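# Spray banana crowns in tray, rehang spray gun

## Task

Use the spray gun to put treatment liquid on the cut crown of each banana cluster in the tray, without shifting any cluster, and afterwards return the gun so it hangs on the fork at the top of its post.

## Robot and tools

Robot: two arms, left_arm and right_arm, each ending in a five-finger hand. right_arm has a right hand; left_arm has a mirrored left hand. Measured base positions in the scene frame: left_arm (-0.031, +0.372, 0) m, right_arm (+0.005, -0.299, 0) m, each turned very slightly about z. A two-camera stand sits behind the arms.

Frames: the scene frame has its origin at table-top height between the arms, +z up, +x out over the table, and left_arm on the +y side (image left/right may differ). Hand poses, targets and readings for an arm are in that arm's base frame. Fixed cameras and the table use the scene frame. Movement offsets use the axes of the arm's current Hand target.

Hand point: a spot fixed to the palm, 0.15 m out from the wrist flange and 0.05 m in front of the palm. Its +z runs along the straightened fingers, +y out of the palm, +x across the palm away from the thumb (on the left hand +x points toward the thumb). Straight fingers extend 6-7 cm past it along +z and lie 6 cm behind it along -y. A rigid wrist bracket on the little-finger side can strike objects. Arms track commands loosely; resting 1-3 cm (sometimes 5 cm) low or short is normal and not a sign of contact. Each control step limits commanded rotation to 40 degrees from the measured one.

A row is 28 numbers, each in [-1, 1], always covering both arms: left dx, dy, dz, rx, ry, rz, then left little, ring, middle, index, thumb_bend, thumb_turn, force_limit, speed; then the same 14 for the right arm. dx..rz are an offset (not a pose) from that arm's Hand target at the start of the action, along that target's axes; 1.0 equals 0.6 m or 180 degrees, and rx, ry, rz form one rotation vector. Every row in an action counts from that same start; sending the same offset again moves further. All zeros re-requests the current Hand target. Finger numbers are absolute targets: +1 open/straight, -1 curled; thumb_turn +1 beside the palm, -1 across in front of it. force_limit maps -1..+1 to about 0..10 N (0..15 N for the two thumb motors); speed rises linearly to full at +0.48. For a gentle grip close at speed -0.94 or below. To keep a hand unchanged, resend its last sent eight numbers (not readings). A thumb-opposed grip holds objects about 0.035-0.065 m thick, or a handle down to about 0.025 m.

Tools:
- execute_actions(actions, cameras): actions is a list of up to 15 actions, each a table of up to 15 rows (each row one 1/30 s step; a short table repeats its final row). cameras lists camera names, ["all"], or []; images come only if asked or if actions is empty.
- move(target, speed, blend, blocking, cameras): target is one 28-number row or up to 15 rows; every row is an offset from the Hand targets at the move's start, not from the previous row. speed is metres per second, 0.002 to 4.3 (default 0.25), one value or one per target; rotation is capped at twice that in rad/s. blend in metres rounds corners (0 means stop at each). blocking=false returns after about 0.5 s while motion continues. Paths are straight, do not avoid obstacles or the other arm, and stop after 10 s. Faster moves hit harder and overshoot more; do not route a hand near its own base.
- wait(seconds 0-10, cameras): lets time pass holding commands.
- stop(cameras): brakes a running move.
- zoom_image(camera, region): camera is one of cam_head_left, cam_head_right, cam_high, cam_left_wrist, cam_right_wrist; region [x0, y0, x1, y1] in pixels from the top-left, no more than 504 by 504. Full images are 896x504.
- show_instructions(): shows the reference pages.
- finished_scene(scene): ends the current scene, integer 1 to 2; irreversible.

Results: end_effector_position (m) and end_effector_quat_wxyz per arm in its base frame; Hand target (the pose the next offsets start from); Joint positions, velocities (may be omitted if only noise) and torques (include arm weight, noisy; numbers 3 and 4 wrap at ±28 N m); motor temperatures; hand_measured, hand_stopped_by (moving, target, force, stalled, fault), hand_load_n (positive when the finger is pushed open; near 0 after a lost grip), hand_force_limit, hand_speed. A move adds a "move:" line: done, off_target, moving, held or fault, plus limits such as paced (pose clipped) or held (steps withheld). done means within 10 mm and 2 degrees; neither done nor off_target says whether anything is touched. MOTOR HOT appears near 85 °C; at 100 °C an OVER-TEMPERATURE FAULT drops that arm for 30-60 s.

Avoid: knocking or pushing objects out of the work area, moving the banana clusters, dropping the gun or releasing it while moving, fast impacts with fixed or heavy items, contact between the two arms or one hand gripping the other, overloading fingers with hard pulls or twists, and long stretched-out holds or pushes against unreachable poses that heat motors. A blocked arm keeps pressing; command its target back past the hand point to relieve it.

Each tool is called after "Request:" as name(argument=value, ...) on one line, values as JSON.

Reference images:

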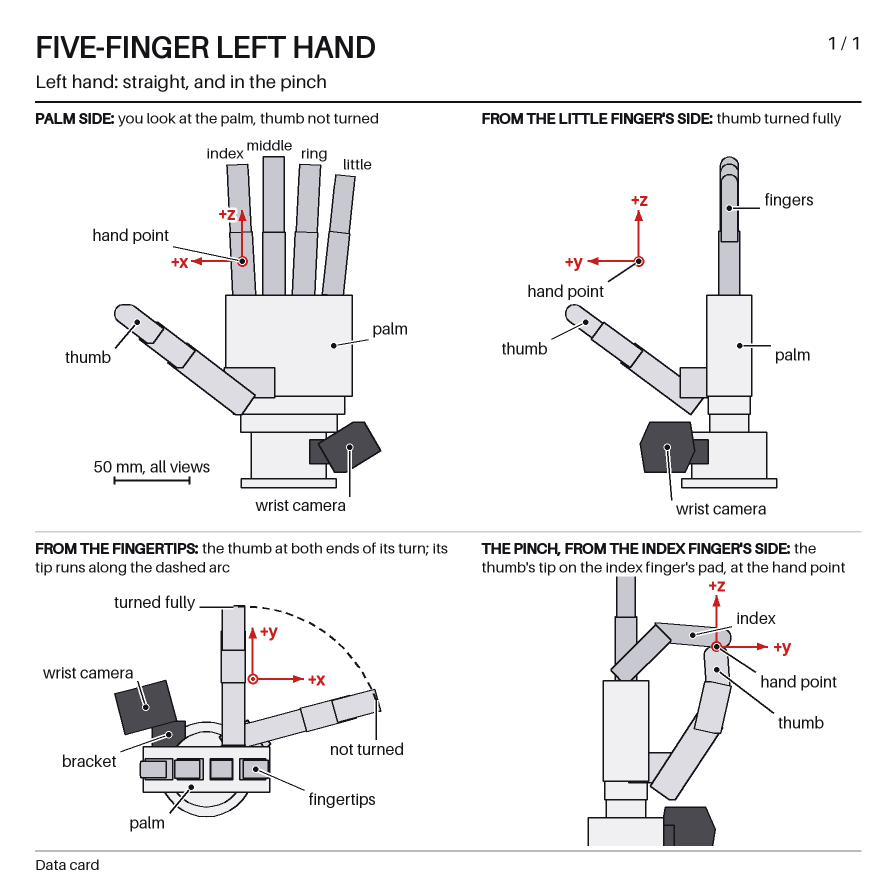

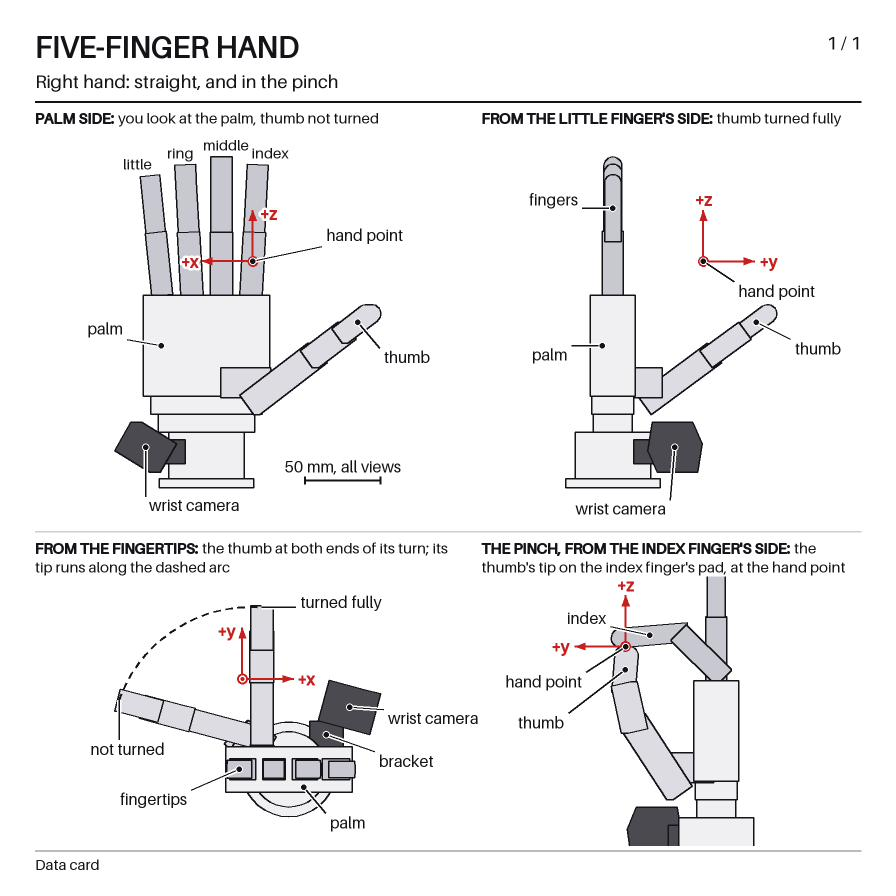

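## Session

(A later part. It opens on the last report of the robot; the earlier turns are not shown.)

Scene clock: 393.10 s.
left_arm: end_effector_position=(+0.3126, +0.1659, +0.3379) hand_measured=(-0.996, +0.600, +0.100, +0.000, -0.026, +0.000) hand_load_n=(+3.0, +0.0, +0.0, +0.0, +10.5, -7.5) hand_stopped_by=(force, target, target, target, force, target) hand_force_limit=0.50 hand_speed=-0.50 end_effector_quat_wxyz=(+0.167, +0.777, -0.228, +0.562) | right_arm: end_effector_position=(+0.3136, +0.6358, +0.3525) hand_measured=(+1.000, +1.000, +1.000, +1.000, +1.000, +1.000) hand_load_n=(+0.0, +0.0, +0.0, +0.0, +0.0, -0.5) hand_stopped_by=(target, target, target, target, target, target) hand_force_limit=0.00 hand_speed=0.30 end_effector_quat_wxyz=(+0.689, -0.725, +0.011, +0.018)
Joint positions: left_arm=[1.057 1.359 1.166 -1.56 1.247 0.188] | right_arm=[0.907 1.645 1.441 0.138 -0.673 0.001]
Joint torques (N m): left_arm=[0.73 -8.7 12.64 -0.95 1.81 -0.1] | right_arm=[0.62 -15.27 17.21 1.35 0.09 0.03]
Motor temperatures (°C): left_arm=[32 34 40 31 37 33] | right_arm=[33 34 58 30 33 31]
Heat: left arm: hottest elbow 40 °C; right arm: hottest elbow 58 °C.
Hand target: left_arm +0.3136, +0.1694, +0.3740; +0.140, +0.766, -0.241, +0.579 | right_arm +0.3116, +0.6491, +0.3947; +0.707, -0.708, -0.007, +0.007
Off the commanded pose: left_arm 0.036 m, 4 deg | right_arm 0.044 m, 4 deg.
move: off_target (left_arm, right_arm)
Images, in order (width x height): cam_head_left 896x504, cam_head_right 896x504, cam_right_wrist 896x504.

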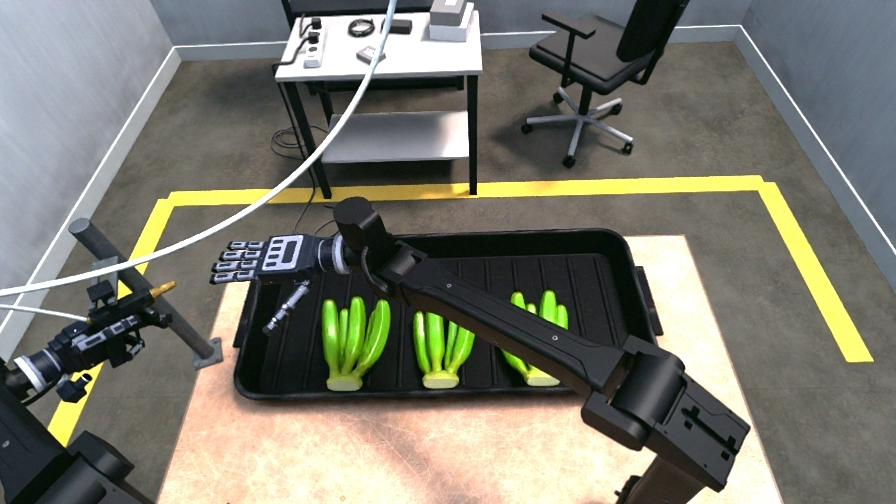

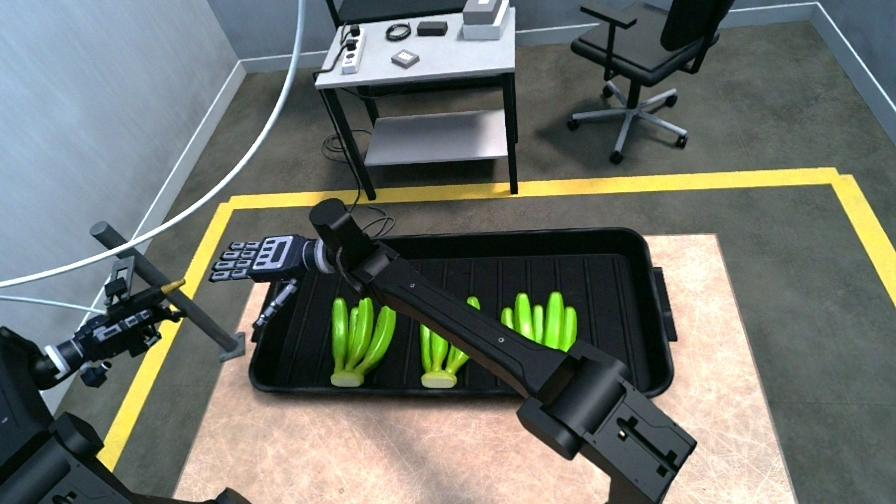

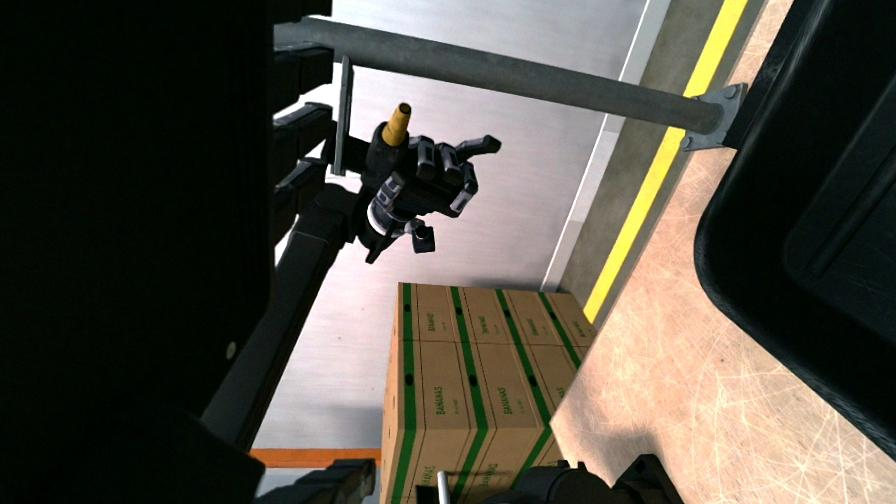

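Request:
execute_actions(actions=[[[0.0239,-0.0016,-0.0072,0,0,0,-1.0,0.6,0.1,0.0,-0.86,0.0,0.5,-0.5,0,0,0,0,0,0,1,1,1,1,1,1,0,0.3]],[[0,0,0,0,0,0,-1.0,0.6,0.1,0.0,-0.86,0.0,0.5,-0.5,0,0,0,0,0,0,1,1,1,1,1,1,0,0.3]]], cameras=["cam_head_left","cam_head_right","cam_right_wrist"])

Request:
zoom_image(camera="cam_head_right", region=[70, 250, 190, 370])

Request:
zoom_image(camera="cam_right_wrist", region=[300, 60, 500, 260])

Scene clock: 395.50 s.
left_arm: end_effector_position=(+0.3104, +0.1648, +0.3404) hand_measured=(-0.996, +0.600, +0.100, +0.000, -0.026, +0.000) hand_load_n=(+2.5, +0.0, +0.5, +0.0, +7.5, -8.0) hand_stopped_by=(force, target, target, target, force, target) hand_force_limit=0.50 hand_speed=-0.50 end_effector_quat_wxyz=(+0.175, +0.784, -0.224, +0.552) | right_arm: end_effector_position=(+0.3136, +0.6358, +0.3525) hand_measured=(+1.000, +1.000, +1.000, +1.000, +1.000, +1.000) hand_load_n=(+0.0, +0.0, +0.0, -0.5, +0.0, +0.0) hand_stopped_by=(target, target, target, target, target, target) hand_force_limit=0.00 hand_speed=0.30 end_effector_quat_wxyz=(+0.689, -0.725, +0.011, +0.018)
Joint positions: left_arm=[1.058 1.359 1.177 -1.595 1.227 0.188] | right_arm=[0.907 1.645 1.441 0.138 -0.673 0.001]
Joint torques (N m): left_arm=[0.67 -9.05 14.17 -1.35 2.56 -0.04] | right_arm=[0.62 -15.21 17.21 1.36 0.09 0.03]
Motor temperatures (°C): left_arm=[32 34 41 31 37 33] | right_arm=[33 34 58 30 33 31]
Heat: left arm: hottest elbow 41 °C; right arm: hottest elbow 58 °C.
Hand target: left_arm +0.3136, +0.1694, +0.3890; +0.140, +0.766, -0.241, +0.579 | right_arm +0.3116, +0.6491, +0.3947; +0.707, -0.708, -0.007, +0.007
Off the commanded pose: left_arm 0.049 m, 6 deg | right_arm 0.044 m, 4 deg.
Step readings (end_effector_position of left_arm | right_arm):
0: (+0.3126, +0.1659, +0.3379) | (+0.3136, +0.6358, +0.3525)
1: (+0.3126, +0.1659, +0.3380) | (+0.3136, +0.6358, +0.3525)
2: (+0.3125, +0.1659, +0.3385) | (+0.3136, +0.6358, +0.3525)
4: (+0.3120, +0.1657, +0.3390) | (+0.3136, +0.6358, +0.3525)
8: (+0.3111, +0.1651, +0.3398) | (+0.3136, +0.6358, +0.3525)
15: (+0.3105, +0.1649, +0.3403) | (+0.3136, +0.6358, +0.3525)
16: (+0.3105, +0.1649, +0.3404) | (+0.3136, +0.6358, +0.3525)
17: (+0.3105, +0.1649, +0.3404) | (+0.3136, +0.6358, +0.3525)
19: (+0.3104, +0.1648, +0.3403) | (+0.3136, +0.6358, +0.3525)
23: (+0.3104, +0.1648, +0.3404) | (+0.3136, +0.6358, +0.3525)
30: (+0.3104, +0.1648, +0.3404) | (+0.3136, +0.6358, +0.3525)
Images, in order (width x height): cam_head_left 896x504, cam_head_right 896x504, cam_right_wrist 896x504.

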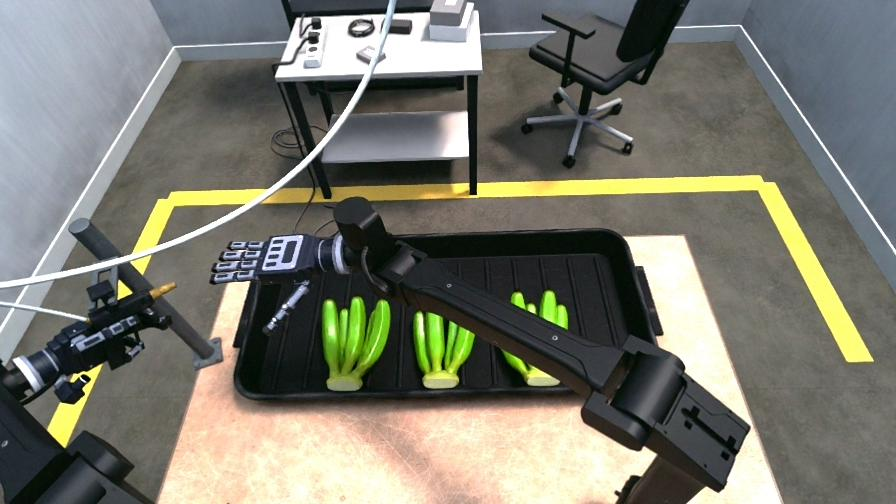

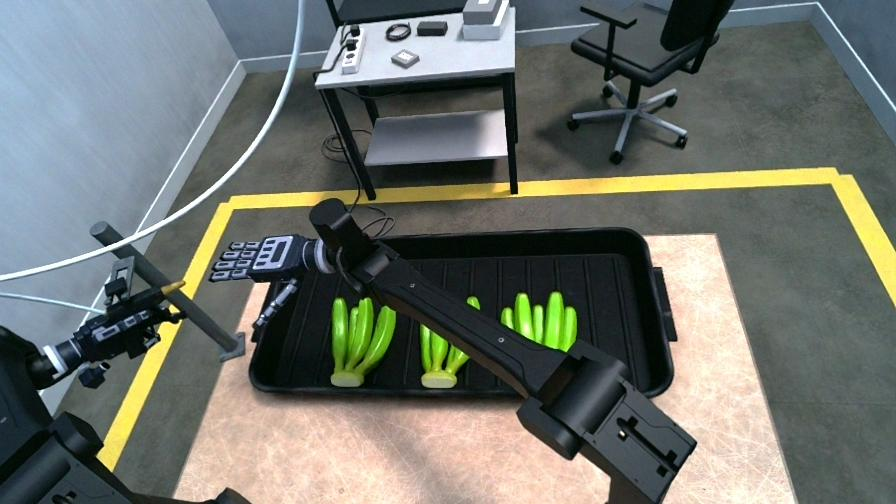

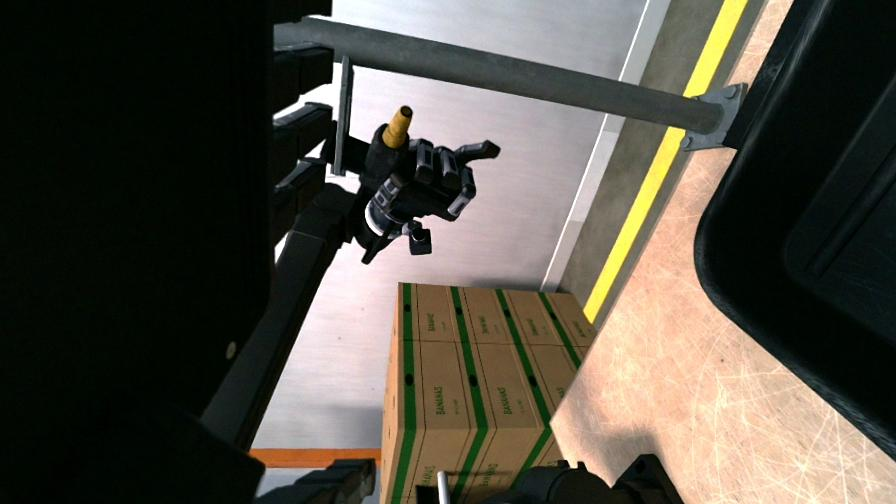

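Scaled by 4.200 from the camera's 896x504 image, which has a finer 1280x720 frame.

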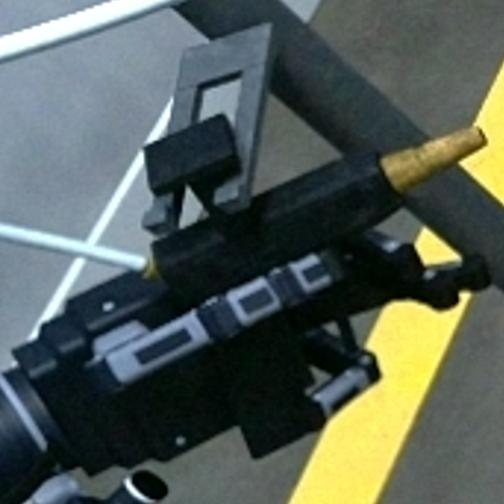

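Scaled by 2.520 from the camera's 896x504 image, which has a finer 1280x720 frame.

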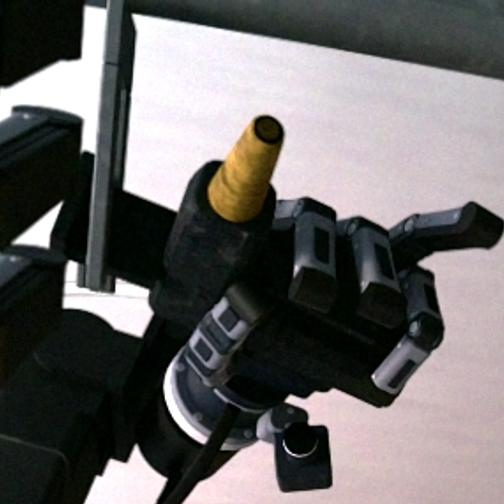

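Request:
move(target=[-0.0675,-0.0082,0.0335,0,0,0,-1.0,0.6,0.1,0.0,-0.86,0.0,0.5,-0.5,0,0,0,0,0,0,1,1,1,1,1,1,0,0.3], speed=0.06, cameras=["cam_head_left","cam_right_wrist","cam_head_right","cam_high"])

Request:
zoom_image(camera="cam_head_right", region=[70, 250, 190, 370])

Request:
zoom_image(camera="cam_right_wrist", region=[300, 60, 500, 260])

Request:
zoom_image(camera="cam_high", region=[740, 70, 860, 190])

Scene clock: 401.27 s.
left_arm: end_effector_position=(+0.3191, +0.1715, +0.3360) hand_measured=(-0.996, +0.600, +0.100, +0.000, -0.026, +0.000) hand_load_n=(+3.5, +0.0, +0.0, +0.0, +15.0, -8.0) hand_stopped_by=(force, target, target, target, force, target) hand_force_limit=0.50 hand_speed=-0.50 end_effector_quat_wxyz=(+0.139, +0.766, -0.249, +0.576) | right_arm: end_effector_position=(+0.3136, +0.6358, +0.3525) hand_measured=(+1.000, +1.000, +1.000, +1.000, +1.000, +1.000) hand_load_n=(-0.5, +0.0, +0.0, +0.0, +0.0, +0.0) hand_stopped_by=(target, target, target, target, target, target) hand_force_limit=0.00 hand_speed=0.30 end_effector_quat_wxyz=(+0.689, -0.725, +0.011, +0.018)
Joint positions: left_arm=[1.05 1.358 1.167 -1.479 1.267 0.181] | right_arm=[0.907 1.645 1.441 0.138 -0.673 0.001]
Joint torques (N m): left_arm=[-0.26 -7.12 8.99 0.95 1.19 -0.57] | right_arm=[0.56 -15.27 17.22 1.36 0.09 0.03]
Motor temperatures (°C): left_arm=[32 34 41 31 38 33] | right_arm=[33 34 58 30 33 31]
Heat: left arm: hottest elbow 41 °C; right arm: hottest elbow 58 °C.
Hand target: left_arm +0.3241, +0.1721, +0.3450; +0.140, +0.766, -0.241, +0.579 | right_arm +0.3116, +0.6491, +0.3947; +0.707, -0.708, -0.007, +0.007
Off the commanded pose: left_arm 0.010 m, 1 deg | right_arm 0.044 m, 4 deg.
move: off_target (right_arm)
Images, in order (width x height): cam_head_left 896x504, cam_head_right 896x504, cam_high 896x504, cam_right_wrist 896x504.

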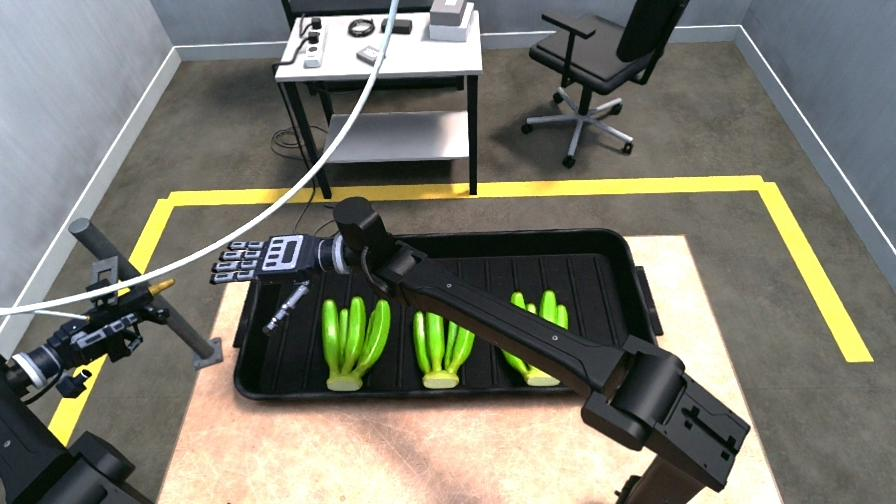

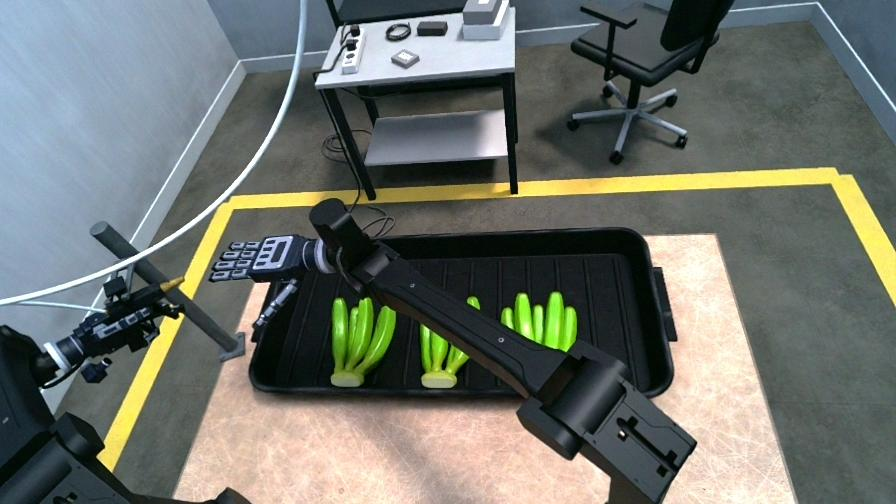

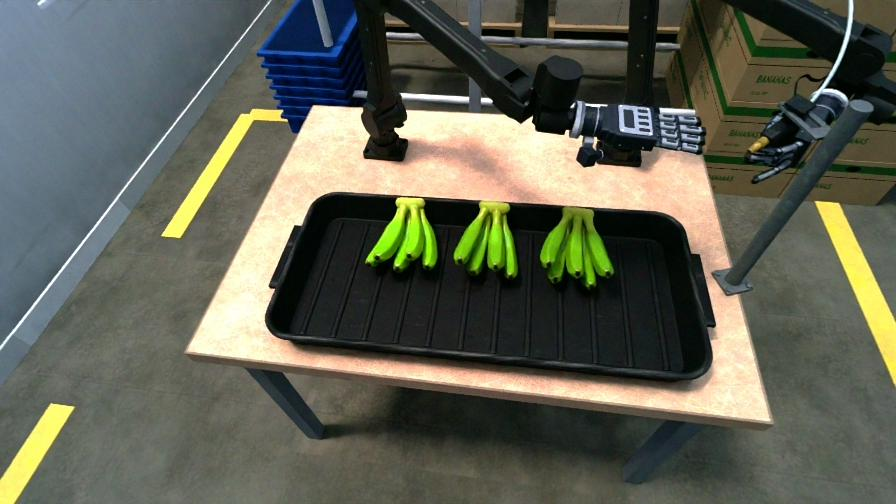

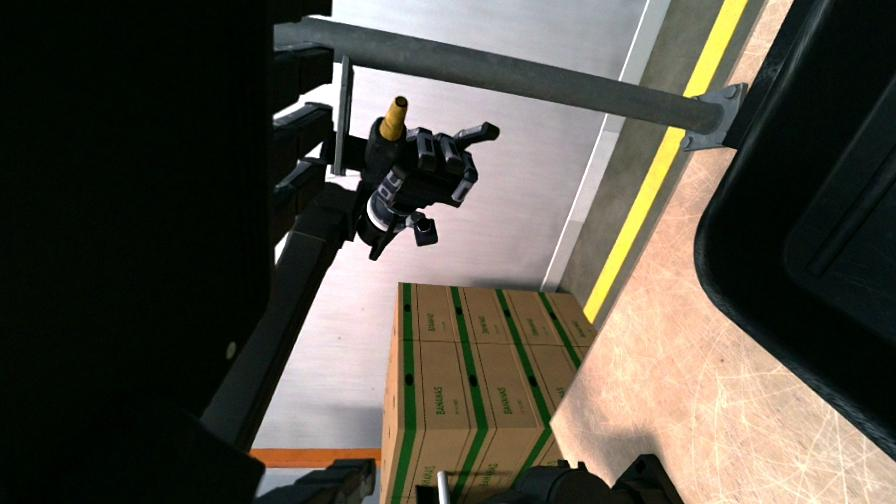

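Scaled by 4.200 from the camera's 896x504 image, which has a finer 1280x720 frame.

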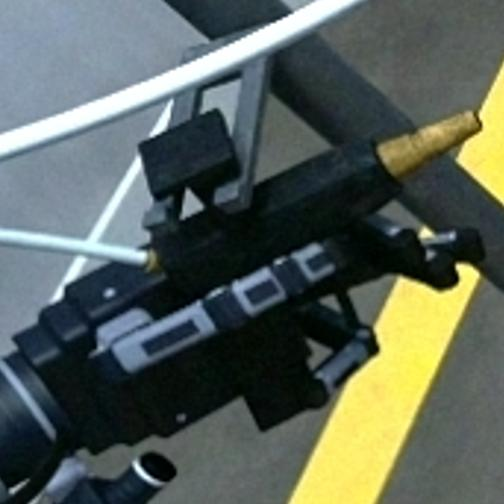

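Scaled by 2.520 from the camera's 896x504 image, which has a finer 1280x720 frame.

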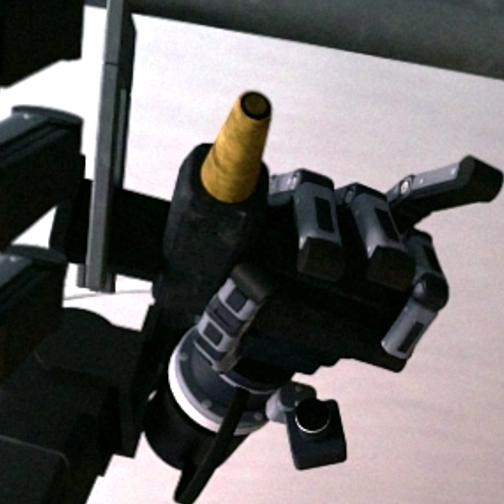

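Scaled by 4.200 from the camera's 896x504 image, which has a finer 1280x720 frame.

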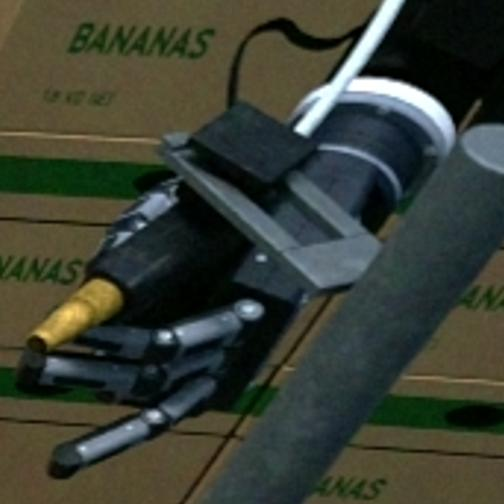

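Request:
move(target=[0.0398,-0.0027,-0.0121,0,0,0,-1.0,0.6,0.1,0.0,-0.86,0.0,0.5,-0.5,0,0,0,0,0,0,1,1,1,1,1,1,0,0.3], speed=0.08, cameras=["cam_head_left","cam_right_wrist","cam_head_right","cam_high"])

Request:
zoom_image(camera="cam_head_right", region=[70, 250, 190, 370])

Request:
zoom_image(camera="cam_right_wrist", region=[300, 60, 500, 260])

Request:
zoom_image(camera="cam_high", region=[740, 70, 860, 190])

Scene clock: 402.43 s.
left_arm: end_effector_position=(+0.3181, +0.1702, +0.3372) hand_measured=(-0.996, +0.600, +0.100, +0.000, -0.026, +0.000) hand_load_n=(+0.0, +0.0, +0.0, +0.0, +14.0, -8.5) hand_stopped_by=(force, target, target, target, force, target) hand_force_limit=0.50 hand_speed=-0.50 end_effector_quat_wxyz=(+0.146, +0.770, -0.244, +0.571) | right_arm: end_effector_position=(+0.3136, +0.6358, +0.3525) hand_measured=(+1.000, +1.000, +1.000, +1.000, +1.000, +1.000) hand_load_n=(+0.0, +0.0, +0.0, +0.0, +0.0, -0.5) hand_stopped_by=(target, target, target, target, target, target) hand_force_limit=0.00 hand_speed=0.30 end_effector_quat_wxyz=(+0.689, -0.725, +0.011, +0.018)
Joint positions: left_arm=[1.05 1.357 1.17 -1.498 1.259 0.176] | right_arm=[0.907 1.645 1.441 0.138 -0.673 0.001]
Joint torques (N m): left_arm=[-0.15 -7.88 12.49 -0.96 1.55 -0.57] | right_arm=[0.62 -15.27 17.21 1.36 0.09 0.03]
Motor temperatures (°C): left_arm=[32 34 41 30 38 33] | right_arm=[33 34 58 30 33 31]
Heat: left arm: hottest elbow 41 °C; right arm: hottest elbow 58 °C.
Hand target: left_arm +0.3240, +0.1721, +0.3699; +0.140, +0.766, -0.241, +0.579 | right_arm +0.3116, +0.6491, +0.3947; +0.707, -0.708, -0.007, +0.007
Off the commanded pose: left_arm 0.033 m, 1 deg | right_arm 0.044 m, 4 deg.
move: off_target (left_arm, right_arm)
Images, in order (width x height): cam_head_left 896x504, cam_head_right 896x504, cam_high 896x504, cam_right_wrist 896x504.

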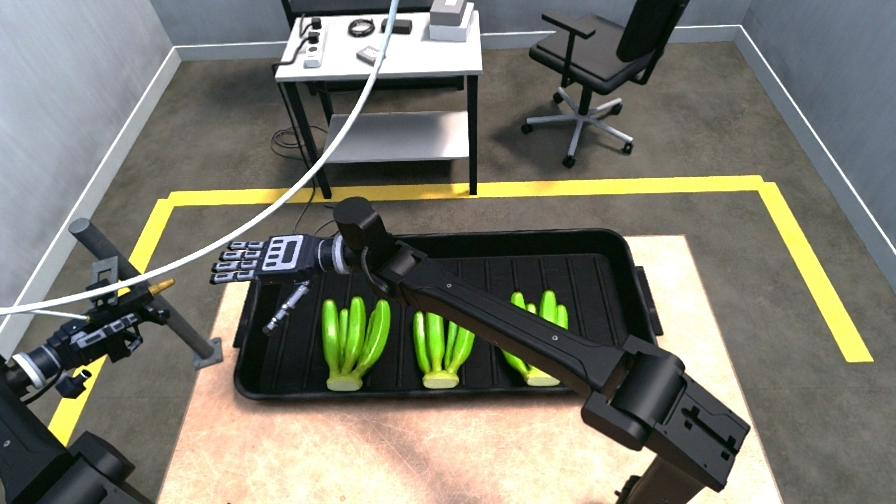

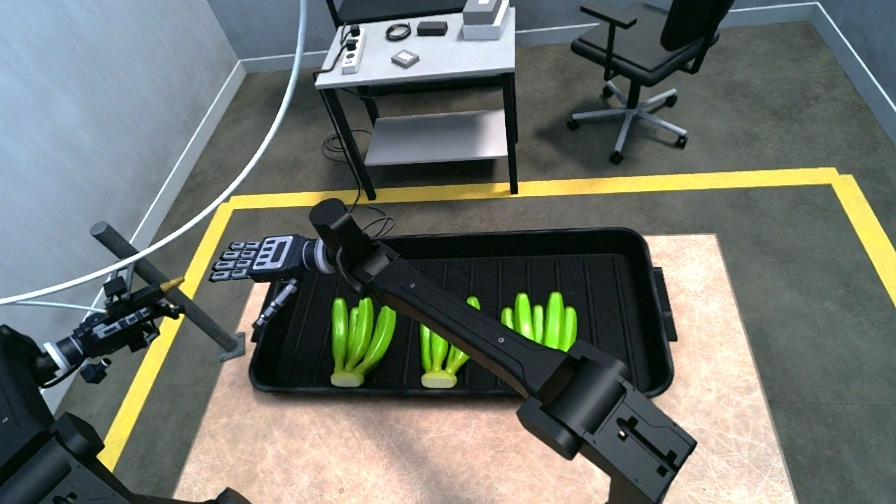

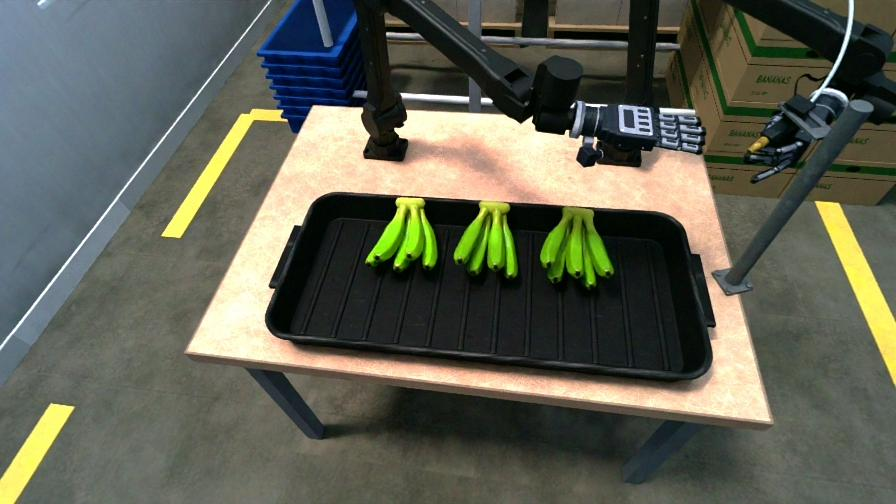

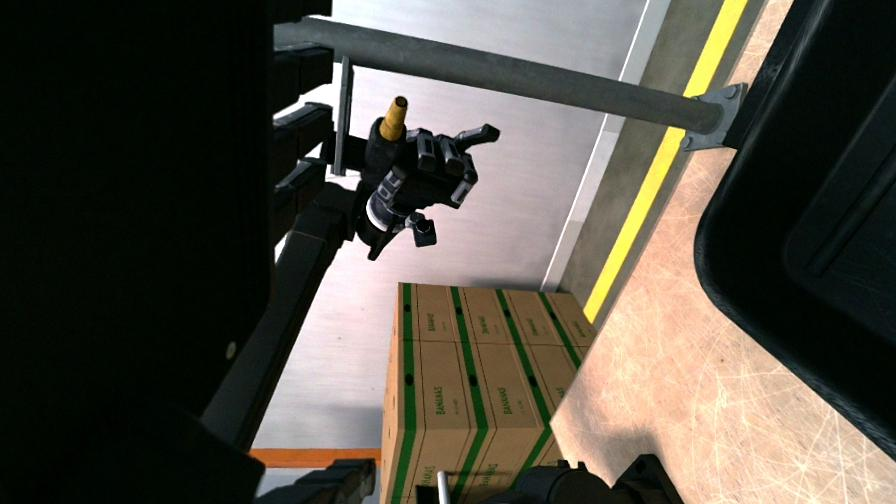

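Scaled by 4.200 from the camera's 896x504 image, which has a finer 1280x720 frame.

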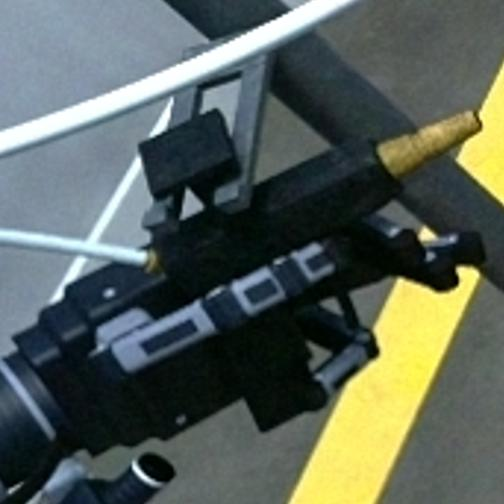

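Scaled by 2.520 from the camera's 896x504 image, which has a finer 1280x720 frame.

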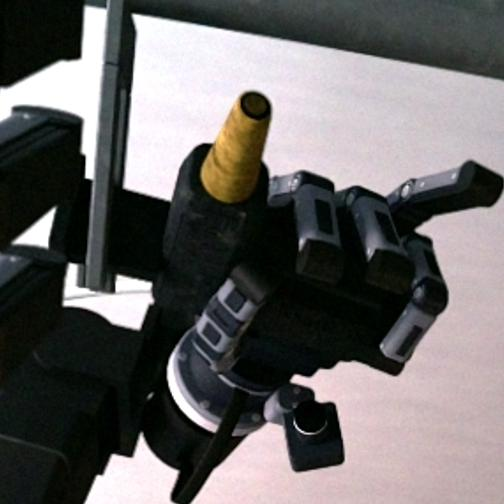

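Scaled by 4.200 from the camera's 896x504 image, which has a finer 1280x720 frame.

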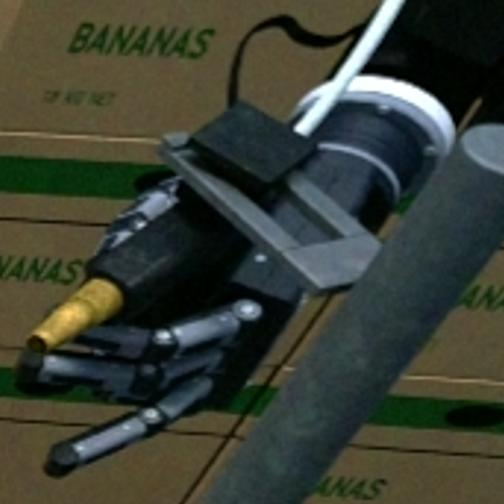

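Request:
move(target=[0.0398,-0.0027,-0.0121,0.010,0.010,0.02,-1.0,0.6,0.1,0.0,-0.86,0.0,0.5,-0.5,0,0,0,0,0,0,1,1,1,1,1,1,0,0.3], speed=0.08, cameras=["cam_head_left","cam_right_wrist","cam_head_right","cam_high"])

Request:
zoom_image(camera="cam_head_right", region=[70, 250, 190, 370])

Request:
zoom_image(camera="cam_right_wrist", region=[300, 60, 500, 260])

Request:
zoom_image(camera="cam_high", region=[740, 70, 860, 190])

Scene clock: 404.03 s.
left_arm: end_effector_position=(+0.3181, +0.1697, +0.3390) hand_measured=(-0.996, +0.600, +0.100, +0.000, -0.026, +0.000) hand_load_n=(+0.0, +0.0, +0.0, +0.0, +13.0, -9.5) hand_stopped_by=(force, target, target, target, force, target) hand_force_limit=0.50 hand_speed=-0.50 end_effector_quat_wxyz=(+0.146, +0.768, -0.243, +0.574) | right_arm: end_effector_position=(+0.3136, +0.6358, +0.3525) hand_measured=(+1.000, +1.000, +1.000, +1.000, +1.000, +1.000) hand_load_n=(-0.5, +0.0, +0.0, +0.0, +0.0, -0.5) hand_stopped_by=(target, target, target, target, target, target) hand_force_limit=0.00 hand_speed=0.30 end_effector_quat_wxyz=(+0.689, -0.725, +0.011, +0.018)
Joint positions: left_arm=[1.05 1.355 1.17 -1.499 1.265 0.176] | right_arm=[0.907 1.645 1.441 0.138 -0.673 0.001]
Joint torques (N m): left_arm=[0.21 -10.29 14.26 -0.31 2.58 -0.58] | right_arm=[0.62 -15.21 17.22 1.35 0.09 0.03]
Motor temperatures (°C): left_arm=[32 34 41 30 38 33] | right_arm=[33 34 58 30 33 31]
Heat: left arm: hottest elbow 41 °C; right arm: hottest elbow 58 °C.
Hand target: left_arm +0.3240, +0.1721, +0.3949; +0.113, +0.751, -0.254, +0.599 | right_arm +0.3116, +0.6491, +0.3947; +0.707, -0.708, -0.007, +0.007
Off the commanded pose: left_arm 0.056 m, 5 deg | right_arm 0.044 m, 4 deg.
move: off_target (left_arm, right_arm)
Images, in order (width x height): cam_head_left 896x504, cam_head_right 896x504, cam_high 896x504, cam_right_wrist 896x504.

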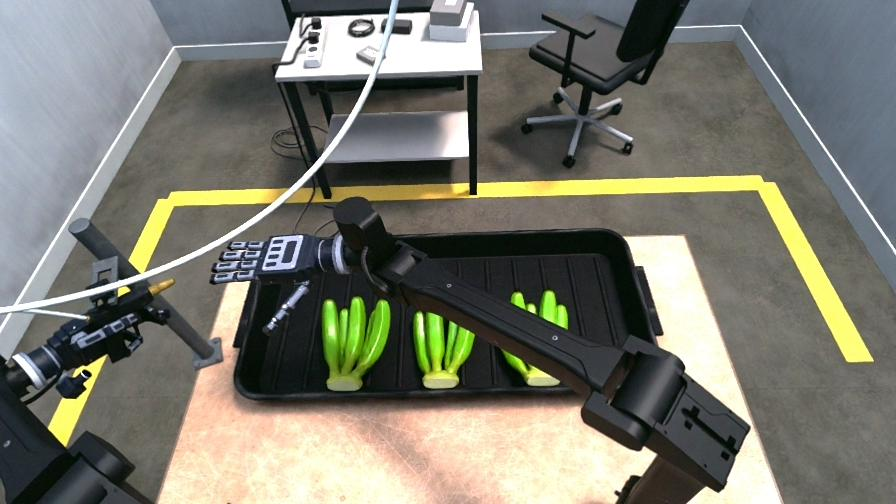

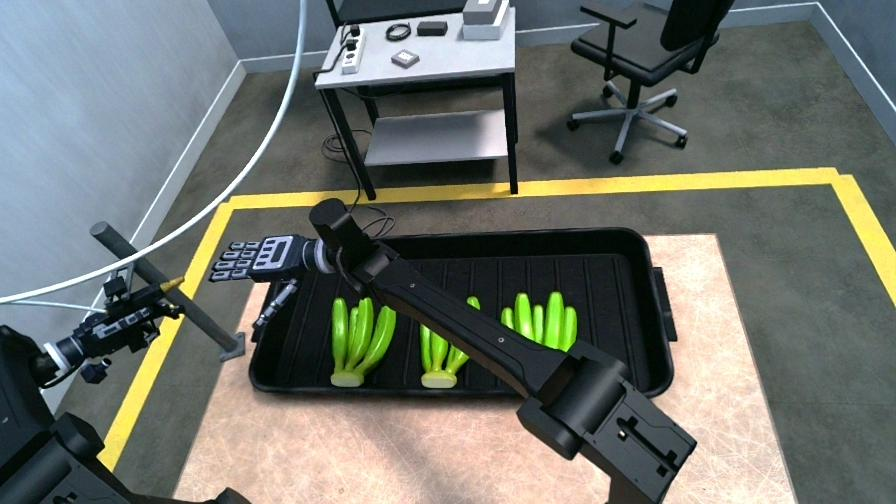

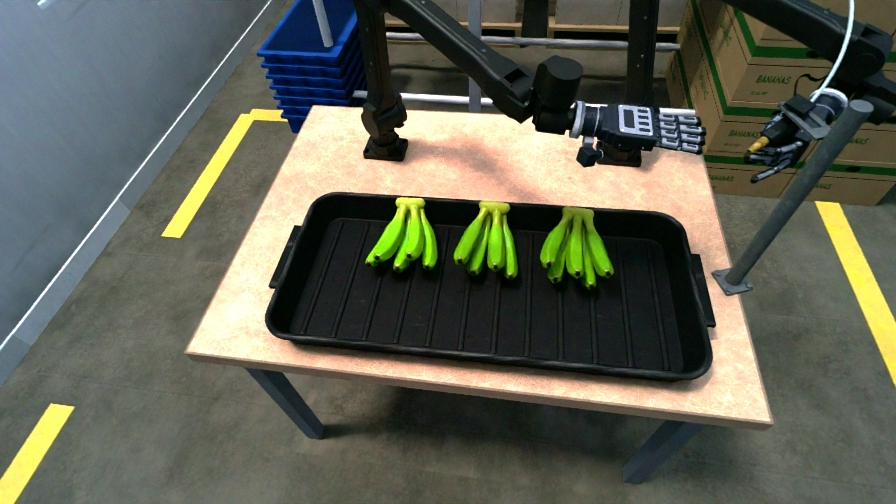

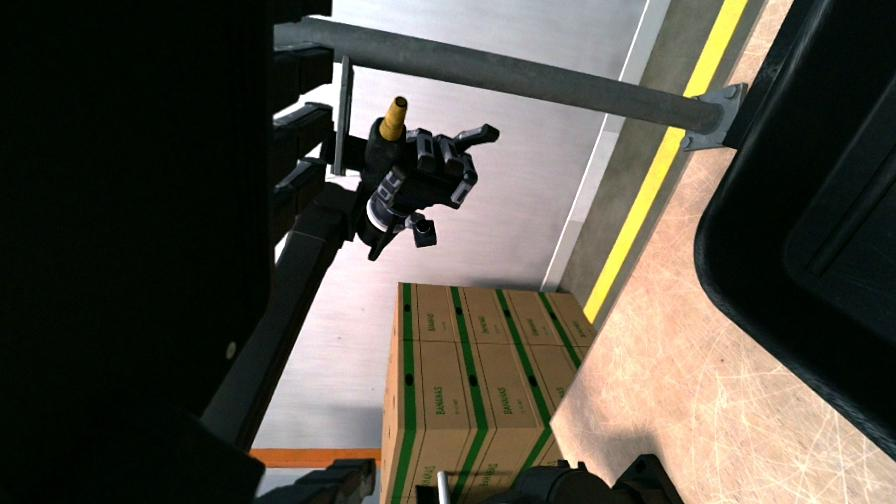

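Scaled by 4.200 from the camera's 896x504 image, which has a finer 1280x720 frame.

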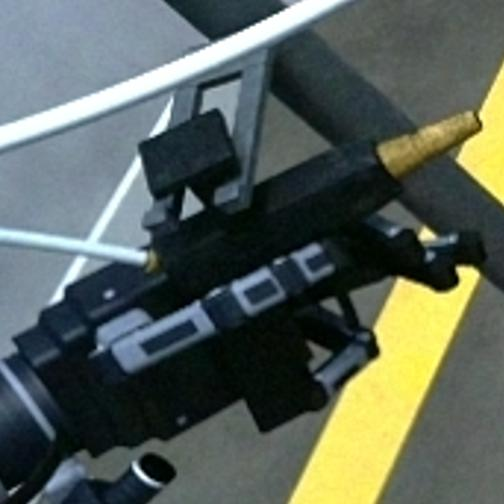

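Scaled by 2.520 from the camera's 896x504 image, which has a finer 1280x720 frame.

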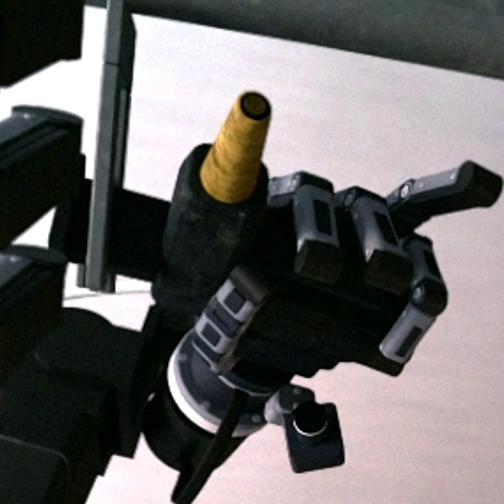

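Scaled by 4.200 from the camera's 896x504 image, which has a finer 1280x720 frame.

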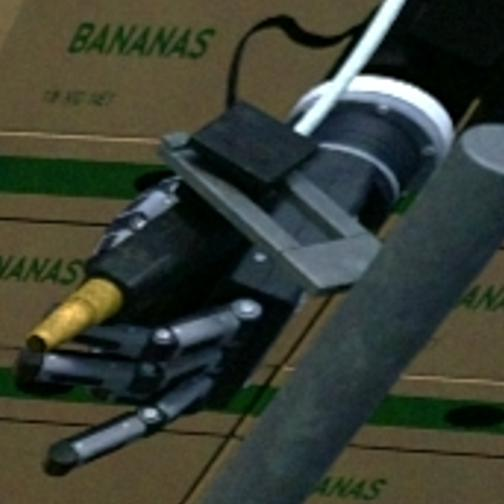

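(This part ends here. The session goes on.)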